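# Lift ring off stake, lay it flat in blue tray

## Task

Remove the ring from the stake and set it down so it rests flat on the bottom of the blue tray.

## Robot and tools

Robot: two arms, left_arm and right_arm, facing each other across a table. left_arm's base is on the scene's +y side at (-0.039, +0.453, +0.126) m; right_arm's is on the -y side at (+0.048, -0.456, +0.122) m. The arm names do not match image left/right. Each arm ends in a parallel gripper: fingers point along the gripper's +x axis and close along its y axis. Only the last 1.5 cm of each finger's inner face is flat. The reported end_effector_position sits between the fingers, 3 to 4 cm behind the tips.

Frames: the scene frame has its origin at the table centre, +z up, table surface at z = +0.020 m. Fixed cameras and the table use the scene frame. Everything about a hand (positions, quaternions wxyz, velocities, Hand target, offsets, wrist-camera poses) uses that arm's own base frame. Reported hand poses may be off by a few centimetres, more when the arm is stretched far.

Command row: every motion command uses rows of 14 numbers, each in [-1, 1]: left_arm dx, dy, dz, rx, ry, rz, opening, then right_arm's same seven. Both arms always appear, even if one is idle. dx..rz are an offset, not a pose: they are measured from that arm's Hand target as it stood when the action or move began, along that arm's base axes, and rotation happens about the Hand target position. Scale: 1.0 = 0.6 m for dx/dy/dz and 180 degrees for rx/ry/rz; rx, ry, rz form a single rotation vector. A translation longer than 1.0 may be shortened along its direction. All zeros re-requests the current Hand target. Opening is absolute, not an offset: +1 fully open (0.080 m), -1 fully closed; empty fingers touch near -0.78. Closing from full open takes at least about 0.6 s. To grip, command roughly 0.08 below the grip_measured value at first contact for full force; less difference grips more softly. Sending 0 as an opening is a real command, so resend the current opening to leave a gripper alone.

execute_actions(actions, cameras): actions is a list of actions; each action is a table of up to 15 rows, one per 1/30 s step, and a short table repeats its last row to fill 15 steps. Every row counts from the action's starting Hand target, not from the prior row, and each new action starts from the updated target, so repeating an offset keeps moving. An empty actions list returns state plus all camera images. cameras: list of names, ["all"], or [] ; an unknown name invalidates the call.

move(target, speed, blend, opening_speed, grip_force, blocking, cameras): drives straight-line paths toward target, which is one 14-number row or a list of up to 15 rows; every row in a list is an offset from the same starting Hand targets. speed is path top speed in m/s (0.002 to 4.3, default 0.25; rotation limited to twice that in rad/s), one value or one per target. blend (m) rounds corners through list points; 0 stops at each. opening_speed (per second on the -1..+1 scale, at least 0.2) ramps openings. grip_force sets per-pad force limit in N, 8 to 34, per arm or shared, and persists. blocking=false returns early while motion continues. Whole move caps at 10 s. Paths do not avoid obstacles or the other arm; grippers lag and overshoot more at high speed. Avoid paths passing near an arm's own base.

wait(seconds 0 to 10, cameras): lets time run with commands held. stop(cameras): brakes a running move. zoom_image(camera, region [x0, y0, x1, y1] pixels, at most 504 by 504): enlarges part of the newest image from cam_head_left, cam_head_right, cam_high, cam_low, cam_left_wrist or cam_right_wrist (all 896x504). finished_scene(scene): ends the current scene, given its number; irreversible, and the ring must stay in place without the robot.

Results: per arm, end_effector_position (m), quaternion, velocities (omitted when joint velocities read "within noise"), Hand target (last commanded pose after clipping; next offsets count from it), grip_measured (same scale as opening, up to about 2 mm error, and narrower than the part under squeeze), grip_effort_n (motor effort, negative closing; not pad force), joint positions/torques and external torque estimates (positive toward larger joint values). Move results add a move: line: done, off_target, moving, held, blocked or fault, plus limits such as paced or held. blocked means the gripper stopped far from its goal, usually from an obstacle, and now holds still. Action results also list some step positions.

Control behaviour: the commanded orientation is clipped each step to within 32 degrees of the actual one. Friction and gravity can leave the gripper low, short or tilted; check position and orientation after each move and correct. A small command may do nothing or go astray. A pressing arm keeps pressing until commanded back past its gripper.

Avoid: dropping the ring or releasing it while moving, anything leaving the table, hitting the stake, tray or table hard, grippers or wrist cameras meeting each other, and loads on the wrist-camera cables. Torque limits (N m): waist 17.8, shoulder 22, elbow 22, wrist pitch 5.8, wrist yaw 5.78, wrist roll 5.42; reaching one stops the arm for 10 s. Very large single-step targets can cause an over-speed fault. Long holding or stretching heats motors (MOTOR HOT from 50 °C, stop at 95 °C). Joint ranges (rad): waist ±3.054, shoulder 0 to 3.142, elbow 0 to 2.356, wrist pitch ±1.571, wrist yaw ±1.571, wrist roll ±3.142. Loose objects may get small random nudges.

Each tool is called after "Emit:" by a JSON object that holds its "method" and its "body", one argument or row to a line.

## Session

Emit:
{"method": "execute_actions", "body": {
  "actions": [],
  "cameras": ["cam_high"]
}}

Emit:
{"method": "zoom_image", "body": {
  "camera": "cam_high",
  "region": [320, 190, 560, 430]
}}

Scene clock: 0.00 s.
left_arm: end_effector_position=(+0.2650, -0.1098, -0.0192) grip_measured=+1.000 grip_effort_n=n/a end_effector_quat_wxyz=(+0.914, +0.194, +0.355, -0.036) | right_arm: end_effector_position=(+0.2942, -0.2467, +0.2527) grip_measured=+1.000 grip_effort_n=n/a end_effector_quat_wxyz=(+0.836, -0.019, +0.523, -0.165)
Joint positions: left_arm=[-0.668 1.699 0.287 0.526 -0.544 -0.11 0.08] | right_arm=[-0.713 1.627 1.689 -1.114 -0.038 -0.489 0.08]
Joint velocities: within noise
Joint torques (N m): no reading
External joint torques (N m): no reading
Heat: left arm: hottest elbow 30 °C (+0.0 °C/min); right arm: hottest wrist roll 29 °C (+0.0 °C/min).
Hand target: left_arm +0.2662, -0.1105, -0.0178; +0.915, +0.193, +0.352, -0.036 | right_arm +0.2943, -0.2467, +0.2535; +0.837, -0.020, +0.522, -0.165
Tool commands: left_gripper/opening=+1.0 right_gripper/opening=+1.0
Images, in order (width x height): cam_high 896x504.

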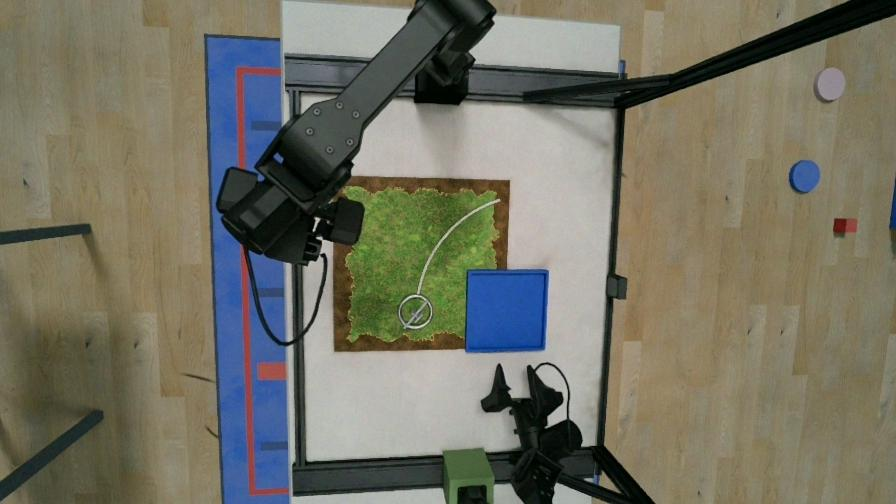

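Scaled by 2.100 from the camera's 896x504 image, which has a finer 1280x720 frame.

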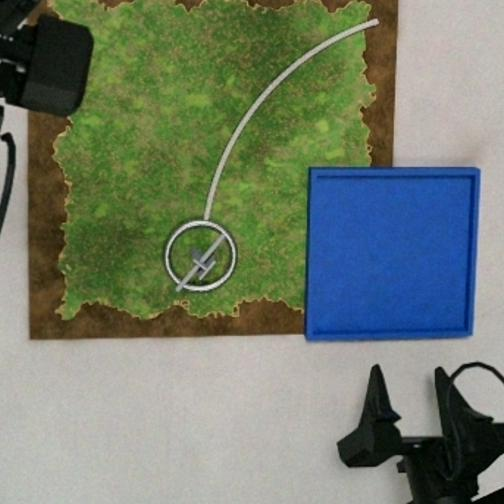

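Emit:
{"method": "zoom_image", "body": {
  "camera": "cam_high",
  "region": [380, 276, 450, 346]
}}

Scaled by 7.200 from the camera's 896x504 image, which has a finer 1280x720 frame.

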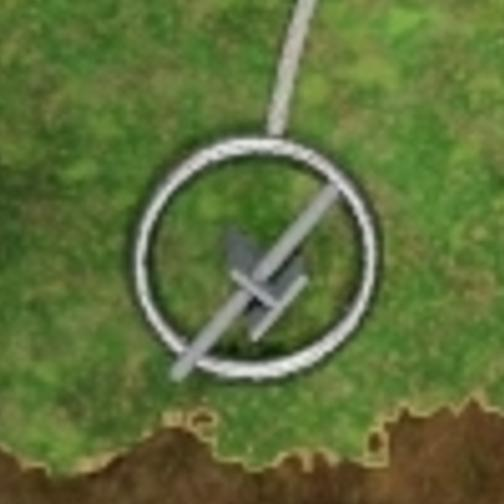

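Emit:
{"method": "move", "body": {
  "target": [-0.05,0,0.28,0,0,0,1, 0.3412,0.3112,-0.4533,0.1298,0.1065,-0.1532,-0.4],
  "speed": 0.3,
  "cameras": ["cam_right_wrist"]
}}

Scene clock: 93.03 s.
left_arm: end_effector_position=(+0.2348, -0.1093, +0.1439) grip_measured=+1.000 grip_effort_n=-0.7 end_effector_quat_wxyz=(+0.911, +0.197, +0.360, -0.037) | right_arm: end_effector_position=(+0.4985, -0.0607, -0.0138) grip_measured=-0.396 grip_effort_n=-17.0 end_effector_quat_wxyz=(+0.667, +0.241, +0.661, -0.244)
Joint positions: left_arm=[-0.772 1.024 0.668 -0.596 -0.605 -0.209 0.08] | right_arm=[-0.119 2.628 2.273 -1.209 0.006 0.581 0.017]
Joint torques (N m): left_arm=[-0.37 -2.96 6.63 0.87 -0.63 -0.09] | right_arm=[-0.04 -9.67 7.43 0.09 -0.23 0.16]
External joint torques (N m): left_arm=[-0.36 -0.54 0.42 -0.27 -0.35 -0.07] | right_arm=[-0.04 2.51 1.84 -0.25 -0.26 0.16]
Heat: left arm: hottest wrist pitch 34 °C (+1.0 °C/min); right arm: hottest shoulder 32 °C (+3.0 °C/min).
Hand target: left_arm +0.2362, -0.1106, +0.1503; +0.915, +0.193, +0.352, -0.036 | right_arm +0.4990, -0.0599, -0.0185; +0.664, +0.244, +0.663, -0.244
Off the commanded pose: left_arm 0.007 m, 1 deg | right_arm 0.005 m, 1 deg.
move: done
camera_calibration:
cam_right_wrist: T_world_to_cam=[[-0.659084, -0.752048, 0.00569978, 0.294132], [-0.723542, 0.636133, 0.267994, 0.440106], [-0.20517, 0.172507, -0.963404, 0.177631], [0, 0, 0, 1]] pos_world=[0.548737, -0.0894076, 0.0515079]
Images, in order (width x height): cam_right_wrist 896x504.

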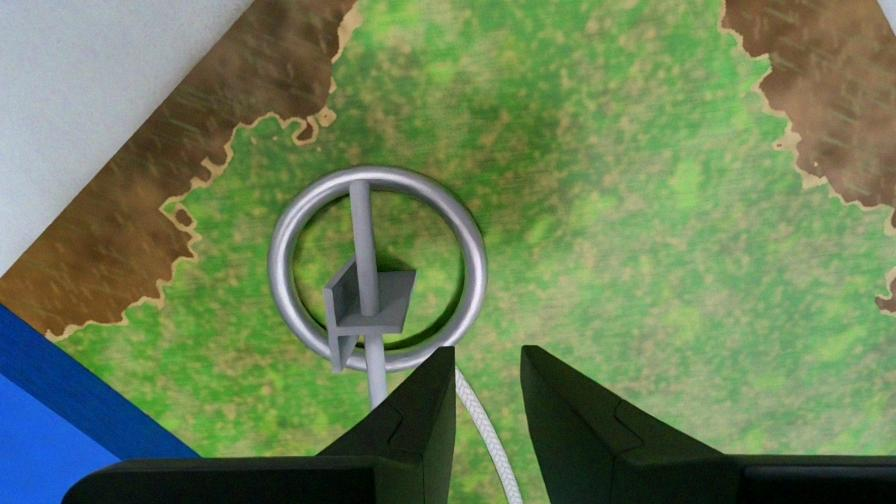

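Emit:
{"method": "move", "body": {
  "target": [
    [0,0,0,0,0,0,1, -0.0087,-0.0015,-0.0192,0,0,0,-0.44],
    [0,0,0,0,0,0,1, -0.0087,-0.0015,-0.1008,0,0,0,-0.44],
    [0,0,0,0,0,0,1, -0.0087,-0.0015,-0.1008,0,0,0,-0.75]
  ],
  "speed": 0.1,
  "blend": [0.006,0,0],
  "opening_speed": 0.5,
  "cameras": ["cam_right_wrist"]
}}

Scene clock: 210.10 s.
left_arm: end_effector_position=(+0.2348, -0.1093, +0.1439) grip_measured=+1.000 grip_effort_n=-0.7 end_effector_quat_wxyz=(+0.911, +0.197, +0.360, -0.037) | right_arm: end_effector_position=(+0.4981, -0.0611, -0.0701) grip_measured=-0.628 grip_effort_n=-83.5 end_effector_quat_wxyz=(+0.672, +0.244, +0.656, -0.242)
Joint positions: left_arm=[-0.772 1.024 0.668 -0.596 -0.605 -0.209 0.08] | right_arm=[-0.121 2.676 2.139 -1.012 0.002 0.581 0.007]
Joint torques (N m): left_arm=[-0.36 -2.98 6.57 0.87 -0.65 -0.1] | right_arm=[-0.13 -9.62 5.21 0.29 -0.1 0.07]
External joint torques (N m): left_arm=[-0.35 -0.56 0.34 -0.27 -0.37 -0.08] | right_arm=[-0.05 2.81 -0.34 -0.08 -0.13 0.07]
Heat: left arm: hottest elbow 40 °C (+2.0 °C/min); right arm: hottest shoulder 38 °C (+3.0 °C/min).
Hand target: left_arm +0.2362, -0.1106, +0.1503; +0.915, +0.193, +0.352, -0.036 | right_arm +0.4938, -0.0608, -0.0790; +0.664, +0.244, +0.663, -0.244
Off the commanded pose: left_arm 0.007 m, 1 deg | right_arm 0.010 m, 1 deg.
move: off_target (right_arm); target 3's new opening was sent with right_arm's hand 0.010 m and 1 deg from that target
camera_calibration:
cam_right_wrist: T_world_to_cam=[[-0.660461, -0.750843, -0.00506278, 0.293904], [-0.726157, 0.637002, 0.258696, 0.455882], [-0.191015, 0.174535, -0.965945, 0.116227], [0, 0, 0, 1]] pos_world=[0.547355, -0.0900072, -0.0041776]
Images, in order (width x height): cam_right_wrist 896x504.

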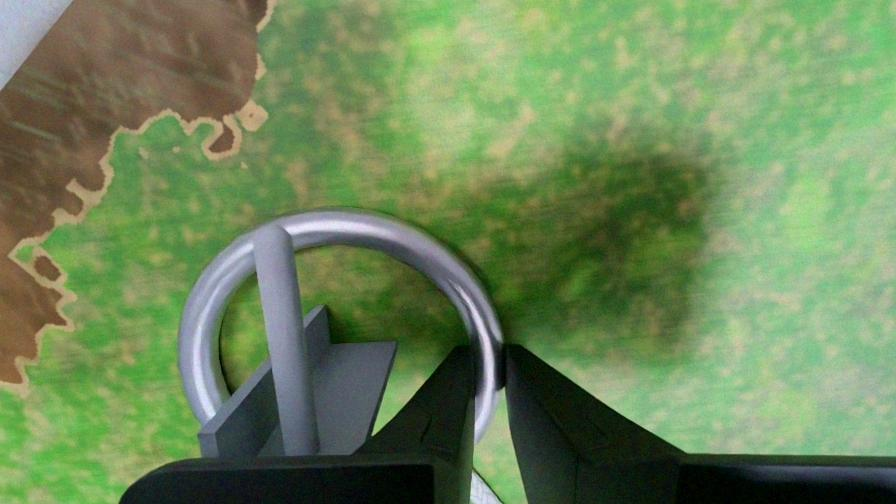

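Emit:
{"method": "move", "body": {
  "target": [
    [0,0,0,0,0,0,1, 0.0233,-0.0178,0.055,-0.0432,-0.0507,0,-0.75],
    [0,0,0,0,0,0,1, 0.0078,-0.0035,0.0742,-0.1188,-0.1395,0,-0.75]
  ],
  "speed": 0.12,
  "blend": [0.006,0],
  "cameras": ["cam_right_wrist"]
}}

Scene clock: 252.77 s.
left_arm: end_effector_position=(+0.2348, -0.1093, +0.1439) grip_measured=+1.000 grip_effort_n=-0.7 end_effector_quat_wxyz=(+0.911, +0.197, +0.360, -0.037) | right_arm: end_effector_position=(+0.4964, -0.0624, -0.0437) grip_measured=-0.628 grip_effort_n=-83.5 end_effector_quat_wxyz=(+0.820, +0.164, +0.457, -0.303)
Joint positions: left_arm=[-0.772 1.024 0.668 -0.596 -0.605 -0.209 0.08] | right_arm=[-0.024 2.338 1.47 -0.256 0.343 0.599 0.007]
Joint torques (N m): left_arm=[-0.33 -3.04 6.65 0.87 -0.64 -0.1] | right_arm=[-0.12 -12.28 5.14 1.42 0.54 0]
External joint torques (N m): left_arm=[-0.33 -0.61 0.5 -0.24 -0.35 -0.08] | right_arm=[-0.14 -1.61 -0.24 0.41 0.32 0]
Heat: left arm: hottest elbow 41 °C (+1.0 °C/min); right arm: hottest shoulder 46 °C (+9.0 °C/min).
Hand target: left_arm +0.2362, -0.1106, +0.1503; +0.915, +0.193, +0.352, -0.036 | right_arm +0.4984, -0.0630, -0.0345; +0.825, +0.165, +0.448, -0.304
Off the commanded pose: left_arm 0.007 m, 1 deg | right_arm 0.010 m, 1 deg.
move: off_target (right_arm)
camera_calibration:
cam_right_wrist: T_world_to_cam=[[-0.661137, -0.750263, 0.00188287, 0.292561], [-0.722406, 0.635907, -0.271573, 0.423481], [0.202554, -0.180907, -0.962416, -0.0757815], [0, 0, 0, 1]] pos_world=[0.514697, -0.0635064, 0.041522]
Images, in order (width x height): cam_right_wrist 896x504.

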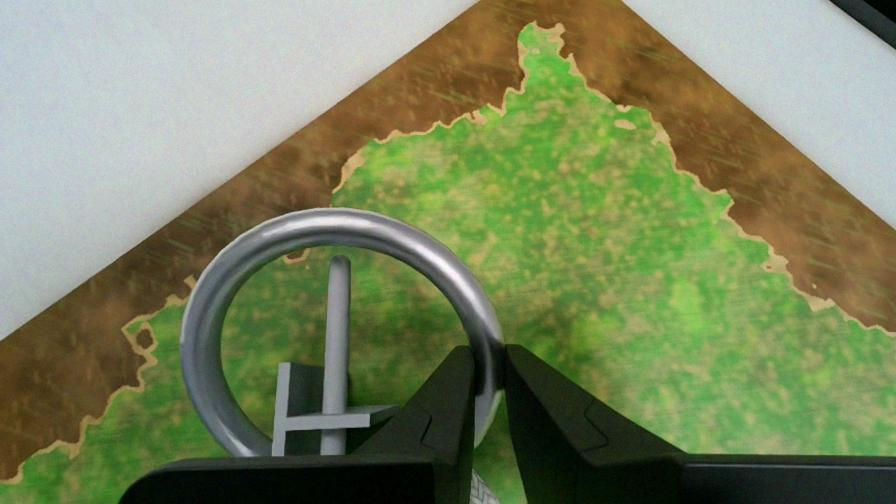

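Emit:
{"method": "move", "body": {
  "target": [0,0,0,0,0,0,1,-0.0428,0.0348,0.004,-0.018,-0.0211,0,-0.75],
  "speed": 0.08,
  "cameras": ["cam_right_wrist"]
}}

Scene clock: 279.07 s.
left_arm: end_effector_position=(+0.2348, -0.1093, +0.1439) grip_measured=+1.000 grip_effort_n=-0.7 end_effector_quat_wxyz=(+0.911, +0.197, +0.360, -0.037) | right_arm: end_effector_position=(+0.4712, -0.0412, -0.0403) grip_measured=-0.628 grip_effort_n=-83.5 end_effector_quat_wxyz=(+0.840, +0.147, +0.422, -0.308)
Joint positions: left_arm=[-0.772 1.024 0.668 -0.596 -0.605 -0.209 0.08] | right_arm=[0.044 2.245 1.263 -0.089 0.425 0.626 0.007]
Joint torques (N m): left_arm=[-0.33 -2.98 6.58 0.87 -0.62 -0.1] | right_arm=[0.08 -11.29 4.86 1.48 0.61 0.2]
External joint torques (N m): left_arm=[-0.34 -0.56 0.42 -0.24 -0.33 -0.09] | right_arm=[0 -1.44 -0.25 0.4 0.35 0.2]
Heat: left arm: hottest elbow 42 °C (+1.0 °C/min); right arm: hottest shoulder 53 °C (+13.2 °C/min). Fold the right arm in close to its base, or ease its load, before you think long.
Hand target: left_arm +0.2362, -0.1106, +0.1503; +0.915, +0.193, +0.352, -0.036 | right_arm +0.4728, -0.0420, -0.0321; +0.844, +0.151, +0.411, -0.310
Off the commanded pose: left_arm 0.007 m, 1 deg | right_arm 0.008 m, 1 deg.
MOTOR HOT: joint 2 (shoulder) of the right arm reports 53 °C; the controller stops that arm at 95 °C. To cool a motor, set the load down, stop pushing, or move to a pose that needs little force.
move: done
camera_calibration:
cam_right_wrist: T_world_to_cam=[[-0.655583, -0.75511, 0.00448541, 0.289085], [-0.706812, 0.611538, -0.355582, 0.381035], [0.265761, -0.236284, -0.934634, -0.0945211], [0, 0, 0, 1]] pos_world=[0.483959, -0.0370604, 0.04585]
Images, in order (width x height): cam_right_wrist 896x504.

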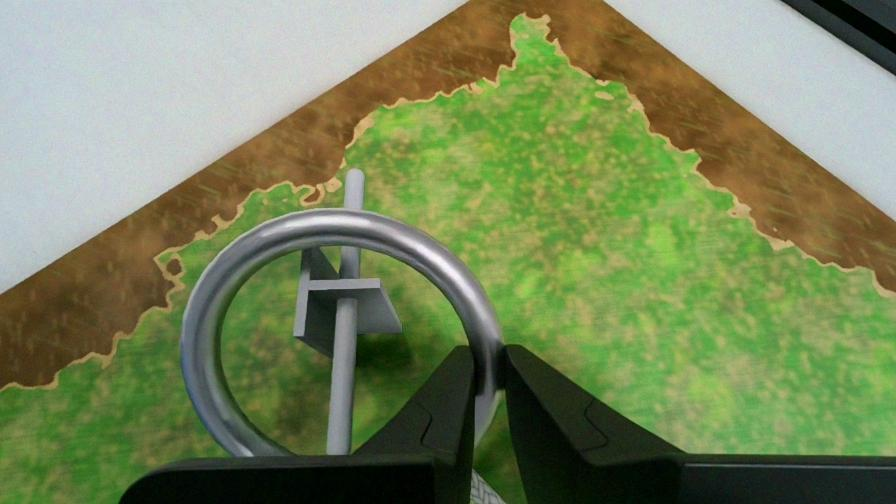

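Emit:
{"method": "move", "body": {
  "target": [0,0,0,0,0,0,1,-0.002,0.0016,0.1,0,0,0,-0.75],
  "speed": 0.1,
  "cameras": ["cam_right_wrist"]
}}

Scene clock: 303.00 s.
left_arm: end_effector_position=(+0.2348, -0.1093, +0.1439) grip_measured=+1.000 grip_effort_n=-1.2 end_effector_quat_wxyz=(+0.911, +0.197, +0.360, -0.037) | right_arm: end_effector_position=(+0.4664, -0.0413, +0.0167) grip_measured=-0.628 grip_effort_n=-83.5 end_effector_quat_wxyz=(+0.838, +0.146, +0.425, -0.309)
Joint positions: left_arm=[-0.772 1.024 0.668 -0.596 -0.605 -0.209 0.08] | right_arm=[0.045 2.102 1.303 -0.282 0.426 0.629 0.007]
Joint torques (N m): left_arm=[-0.29 -2.94 6.65 0.87 -0.63 -0.08] | right_arm=[0.16 -10.63 7.48 1.17 0.61 0.21]
External joint torques (N m): left_arm=[-0.3 -0.5 0.43 -0.26 -0.35 -0.07] | right_arm=[0.23 -1.07 1.83 0.12 0.34 0.2]
Heat: left arm: hottest elbow 42 °C (+1.0 °C/min); right arm: hottest shoulder 55 °C (+11.0 °C/min). Fold the right arm in close to its base, or ease its load, before you think long.
Hand target: left_arm +0.2362, -0.1106, +0.1503; +0.915, +0.193, +0.352, -0.036 | right_arm +0.4716, -0.0411, +0.0280; +0.844, +0.152, +0.411, -0.310
Off the commanded pose: left_arm 0.007 m, 1 deg | right_arm 0.012 m, 2 deg.
MOTOR HOT: still on. Joint 2 (shoulder) of the right arm reports 55 °C.
move: off_target (right_arm)
camera_calibration:
cam_right_wrist: T_world_to_cam=[[-0.657002, -0.753816, 0.0104932, 0.286311], [-0.708724, 0.612837, -0.349487, 0.398808], [0.257018, -0.23705, -0.936883, -0.0357951], [0, 0, 0, 1]] pos_world=[0.479952, -0.0370634, 0.102838]
Images, in order (width x height): cam_right_wrist 896x504.

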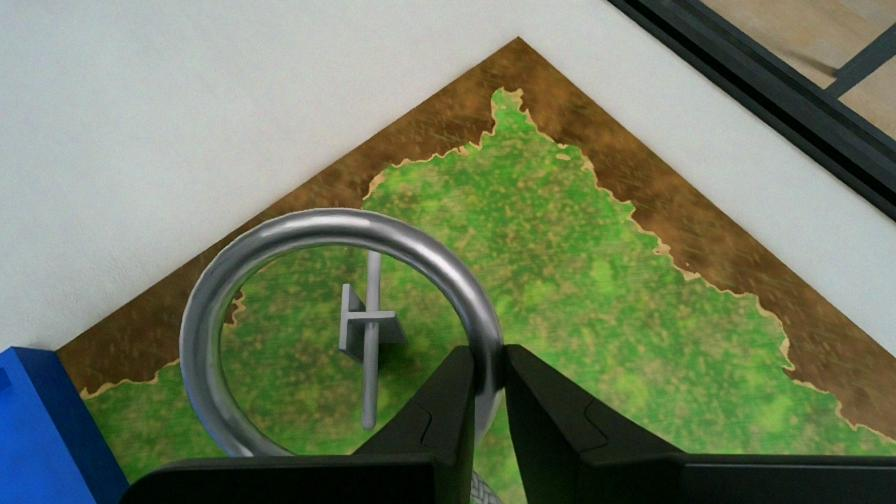

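Emit:
{"method": "move", "body": {
  "target": [0,0,0,0,0,0,1,0.0045,0.3068,0.005,0.1368,0.1607,0,-0.75],
  "speed": 0.2,
  "cameras": ["cam_right_wrist", "cam_high"]
}}

Scene clock: 329.80 s.
left_arm: end_effector_position=(+0.2348, -0.1093, +0.1439) grip_measured=+1.000 grip_effort_n=-0.7 end_effector_quat_wxyz=(+0.911, +0.197, +0.360, -0.037) | right_arm: end_effector_position=(+0.4729, +0.1414, +0.0330) grip_measured=-0.628 grip_effort_n=-83.5 end_effector_quat_wxyz=(+0.666, +0.241, +0.662, -0.244)
Joint positions: left_arm=[-0.772 1.024 0.668 -0.596 -0.605 -0.209 0.08] | right_arm=[0.293 2.562 2.335 -1.342 0.007 0.993 0.007]
Joint torques (N m): left_arm=[-0.33 -2.94 6.63 0.85 -0.62 -0.08] | right_arm=[-0.16 -9.92 7.84 0.09 -0.23 0.18]
External joint torques (N m): left_arm=[-0.33 -0.53 0.45 -0.27 -0.33 -0.07] | right_arm=[-0.19 2.17 2.15 -0.23 -0.27 0.17]
Heat: left arm: hottest elbow 43 °C (+1.0 °C/min); right arm: hottest shoulder 53 °C (+1.0 °C/min). Fold the right arm in close to its base, or ease its load, before you think long.
Hand target: left_arm +0.2362, -0.1106, +0.1503; +0.915, +0.193, +0.352, -0.036 | right_arm +0.4743, +0.1429, +0.0309; +0.664, +0.244, +0.663, -0.244
Off the commanded pose: left_arm 0.007 m, 1 deg | right_arm 0.003 m, 1 deg.
MOTOR HOT: still on. Joint 2 (shoulder) of the right arm reports 53 °C.
joint sent to its limit (right arm) — joint 3 (elbow), upper limit, where the elbow is as straight as it goes. The joint targets still meet the commanded pose.
move: done
camera_calibration:
cam_right_wrist: T_world_to_cam=[[-0.659068, -0.752049, 0.00711684, 0.428899], [-0.722672, 0.635887, 0.270913, 0.279861], [-0.208266, 0.173407, -0.962577, 0.183961], [0, 0, 0, 1]] pos_world=[0.523234, 0.112693, 0.0982065]
Images, in order (width x height): cam_high 896x504, cam_right_wrist 896x504.

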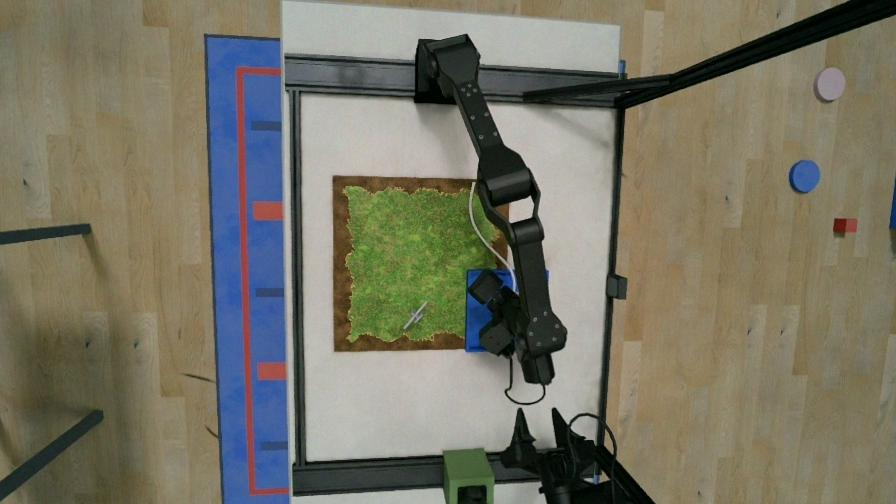

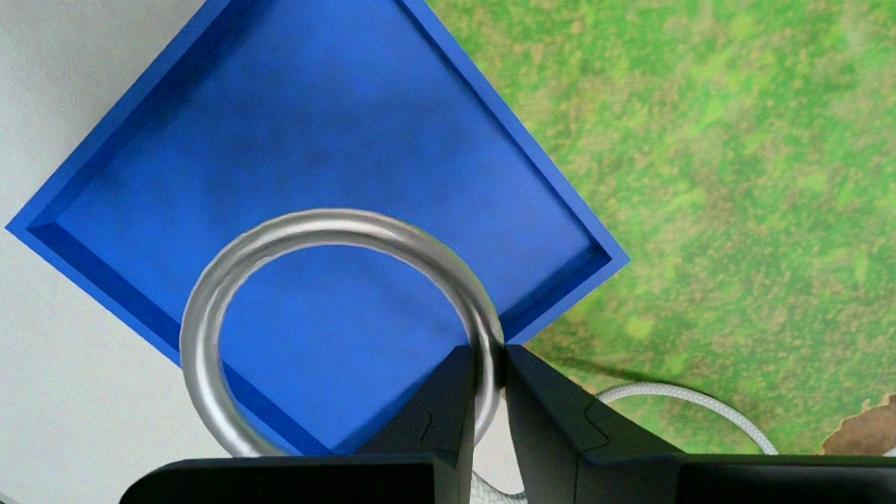

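Emit:
{"method": "move", "body": {
  "target": [
    [0,0,0,0,0,0,1,0.0145,0.0118,-0.0182,0,0,0,-0.75],
    [0,0,0,0,0,0,1,0.0145,0.0118,-0.1515,0,0,0,-0.75],
    [0,0,0,0,0,0,1,0.0145,0.0118,-0.1798,0,0,0,-0.75],
    [0,0,0,0,0,0,1,0.0145,0.0118,-0.1798,0,0,0,-0.35],
    [0,0,0,0,0,0,1,0.0145,0.0118,0.0318,0,0,0,-0.35]
  ],
  "speed": [0.2,0.12,0.03,0.1,0.15],
  "blend": [0.02,0.005,0,0,0],
  "opening_speed": 0.4,
  "cameras": ["cam_right_wrist", "cam_high"]
}}

Scene clock: 409.83 s.
left_arm: end_effector_position=(+0.2348, -0.1093, +0.1439) grip_measured=+1.000 grip_effort_n=-0.7 end_effector_quat_wxyz=(+0.911, +0.197, +0.360, -0.037) | right_arm: end_effector_position=(+0.4811, +0.1485, +0.0436) grip_measured=-0.354 grip_effort_n=18.4 end_effector_quat_wxyz=(+0.682, +0.254, +0.646, -0.231)
Joint positions: left_arm=[-0.772 1.024 0.668 -0.596 -0.605 -0.209 0.08] | right_arm=[0.301 2.545 2.343 -1.308 0.005 1.002 0.019]
Joint torques (N m): left_arm=[-0.32 -2.9 6.6 0.88 -0.64 -0.09] | right_arm=[0.06 -12.34 6.94 0.23 -0.16 0.15]
External joint torques (N m): left_arm=[-0.36 -0.49 0.42 -0.24 -0.34 -0.08] | right_arm=[0.07 -0.27 1.18 -0.19 -0.21 0.15]
Heat: left arm: hottest elbow 44 °C (+1.0 °C/min); right arm: hottest shoulder 53 °C (+0.0 °C/min). Fold the right arm in close to its base, or ease its load, before you think long.
Hand target: left_arm +0.2362, -0.1106, +0.1503; +0.915, +0.193, +0.352, -0.036 | right_arm +0.4829, +0.1501, +0.0500; +0.664, +0.244, +0.663, -0.244
Off the commanded pose: left_arm 0.007 m, 1 deg | right_arm 0.007 m, 3 deg.
MOTOR HOT: still on. Joint 2 (shoulder) of the right arm reports 53 °C.
joint sent to its limit (right arm) — joint 3 (elbow), upper limit, where the elbow is as straight as it goes. The joint targets are off in orientation, not in position.
move: off_target (right_arm); blend cut to 0.0079 m at target 1; target 4's new opening was sent with right_arm's hand 0.014 m and 1 deg from that target
camera_calibration:
cam_right_wrist: T_world_to_cam=[[-0.65859, -0.751245, -0.0434672, 0.441517], [-0.736432, 0.631577, 0.242442, 0.287026], [-0.15468, 0.19168, -0.969192, 0.166403], [0, 0, 0, 1]] pos_world=[0.527893, 0.118513, 0.110881]
Images, in order (width x height): cam_high 896x504, cam_right_wrist 896x504.

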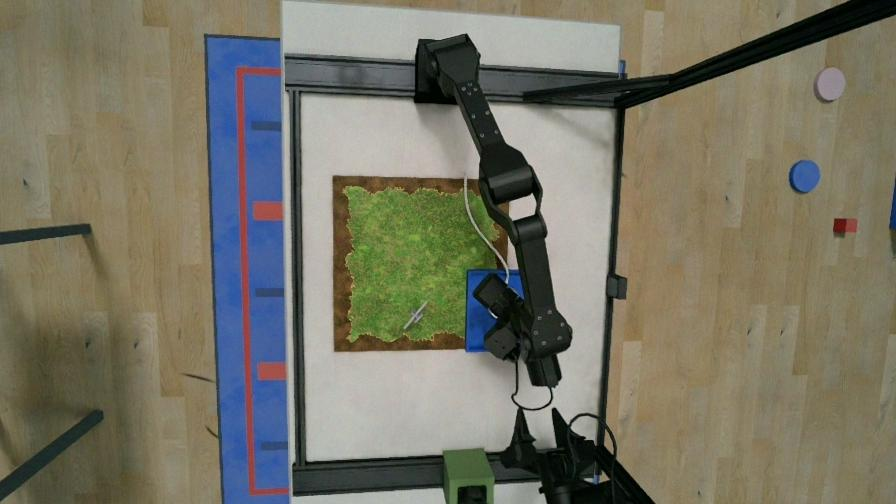

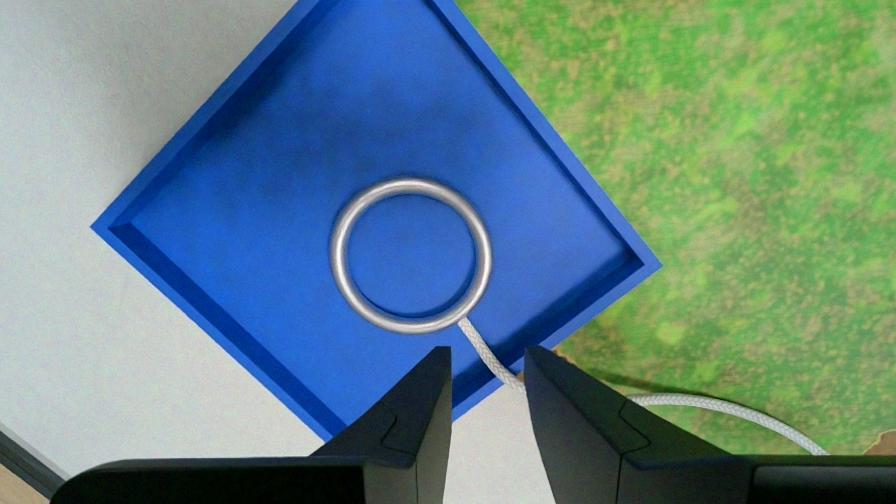

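Emit:
{"method": "finished_scene", "body": {
  "scene": 3
}}

The scene is finished: the task was done.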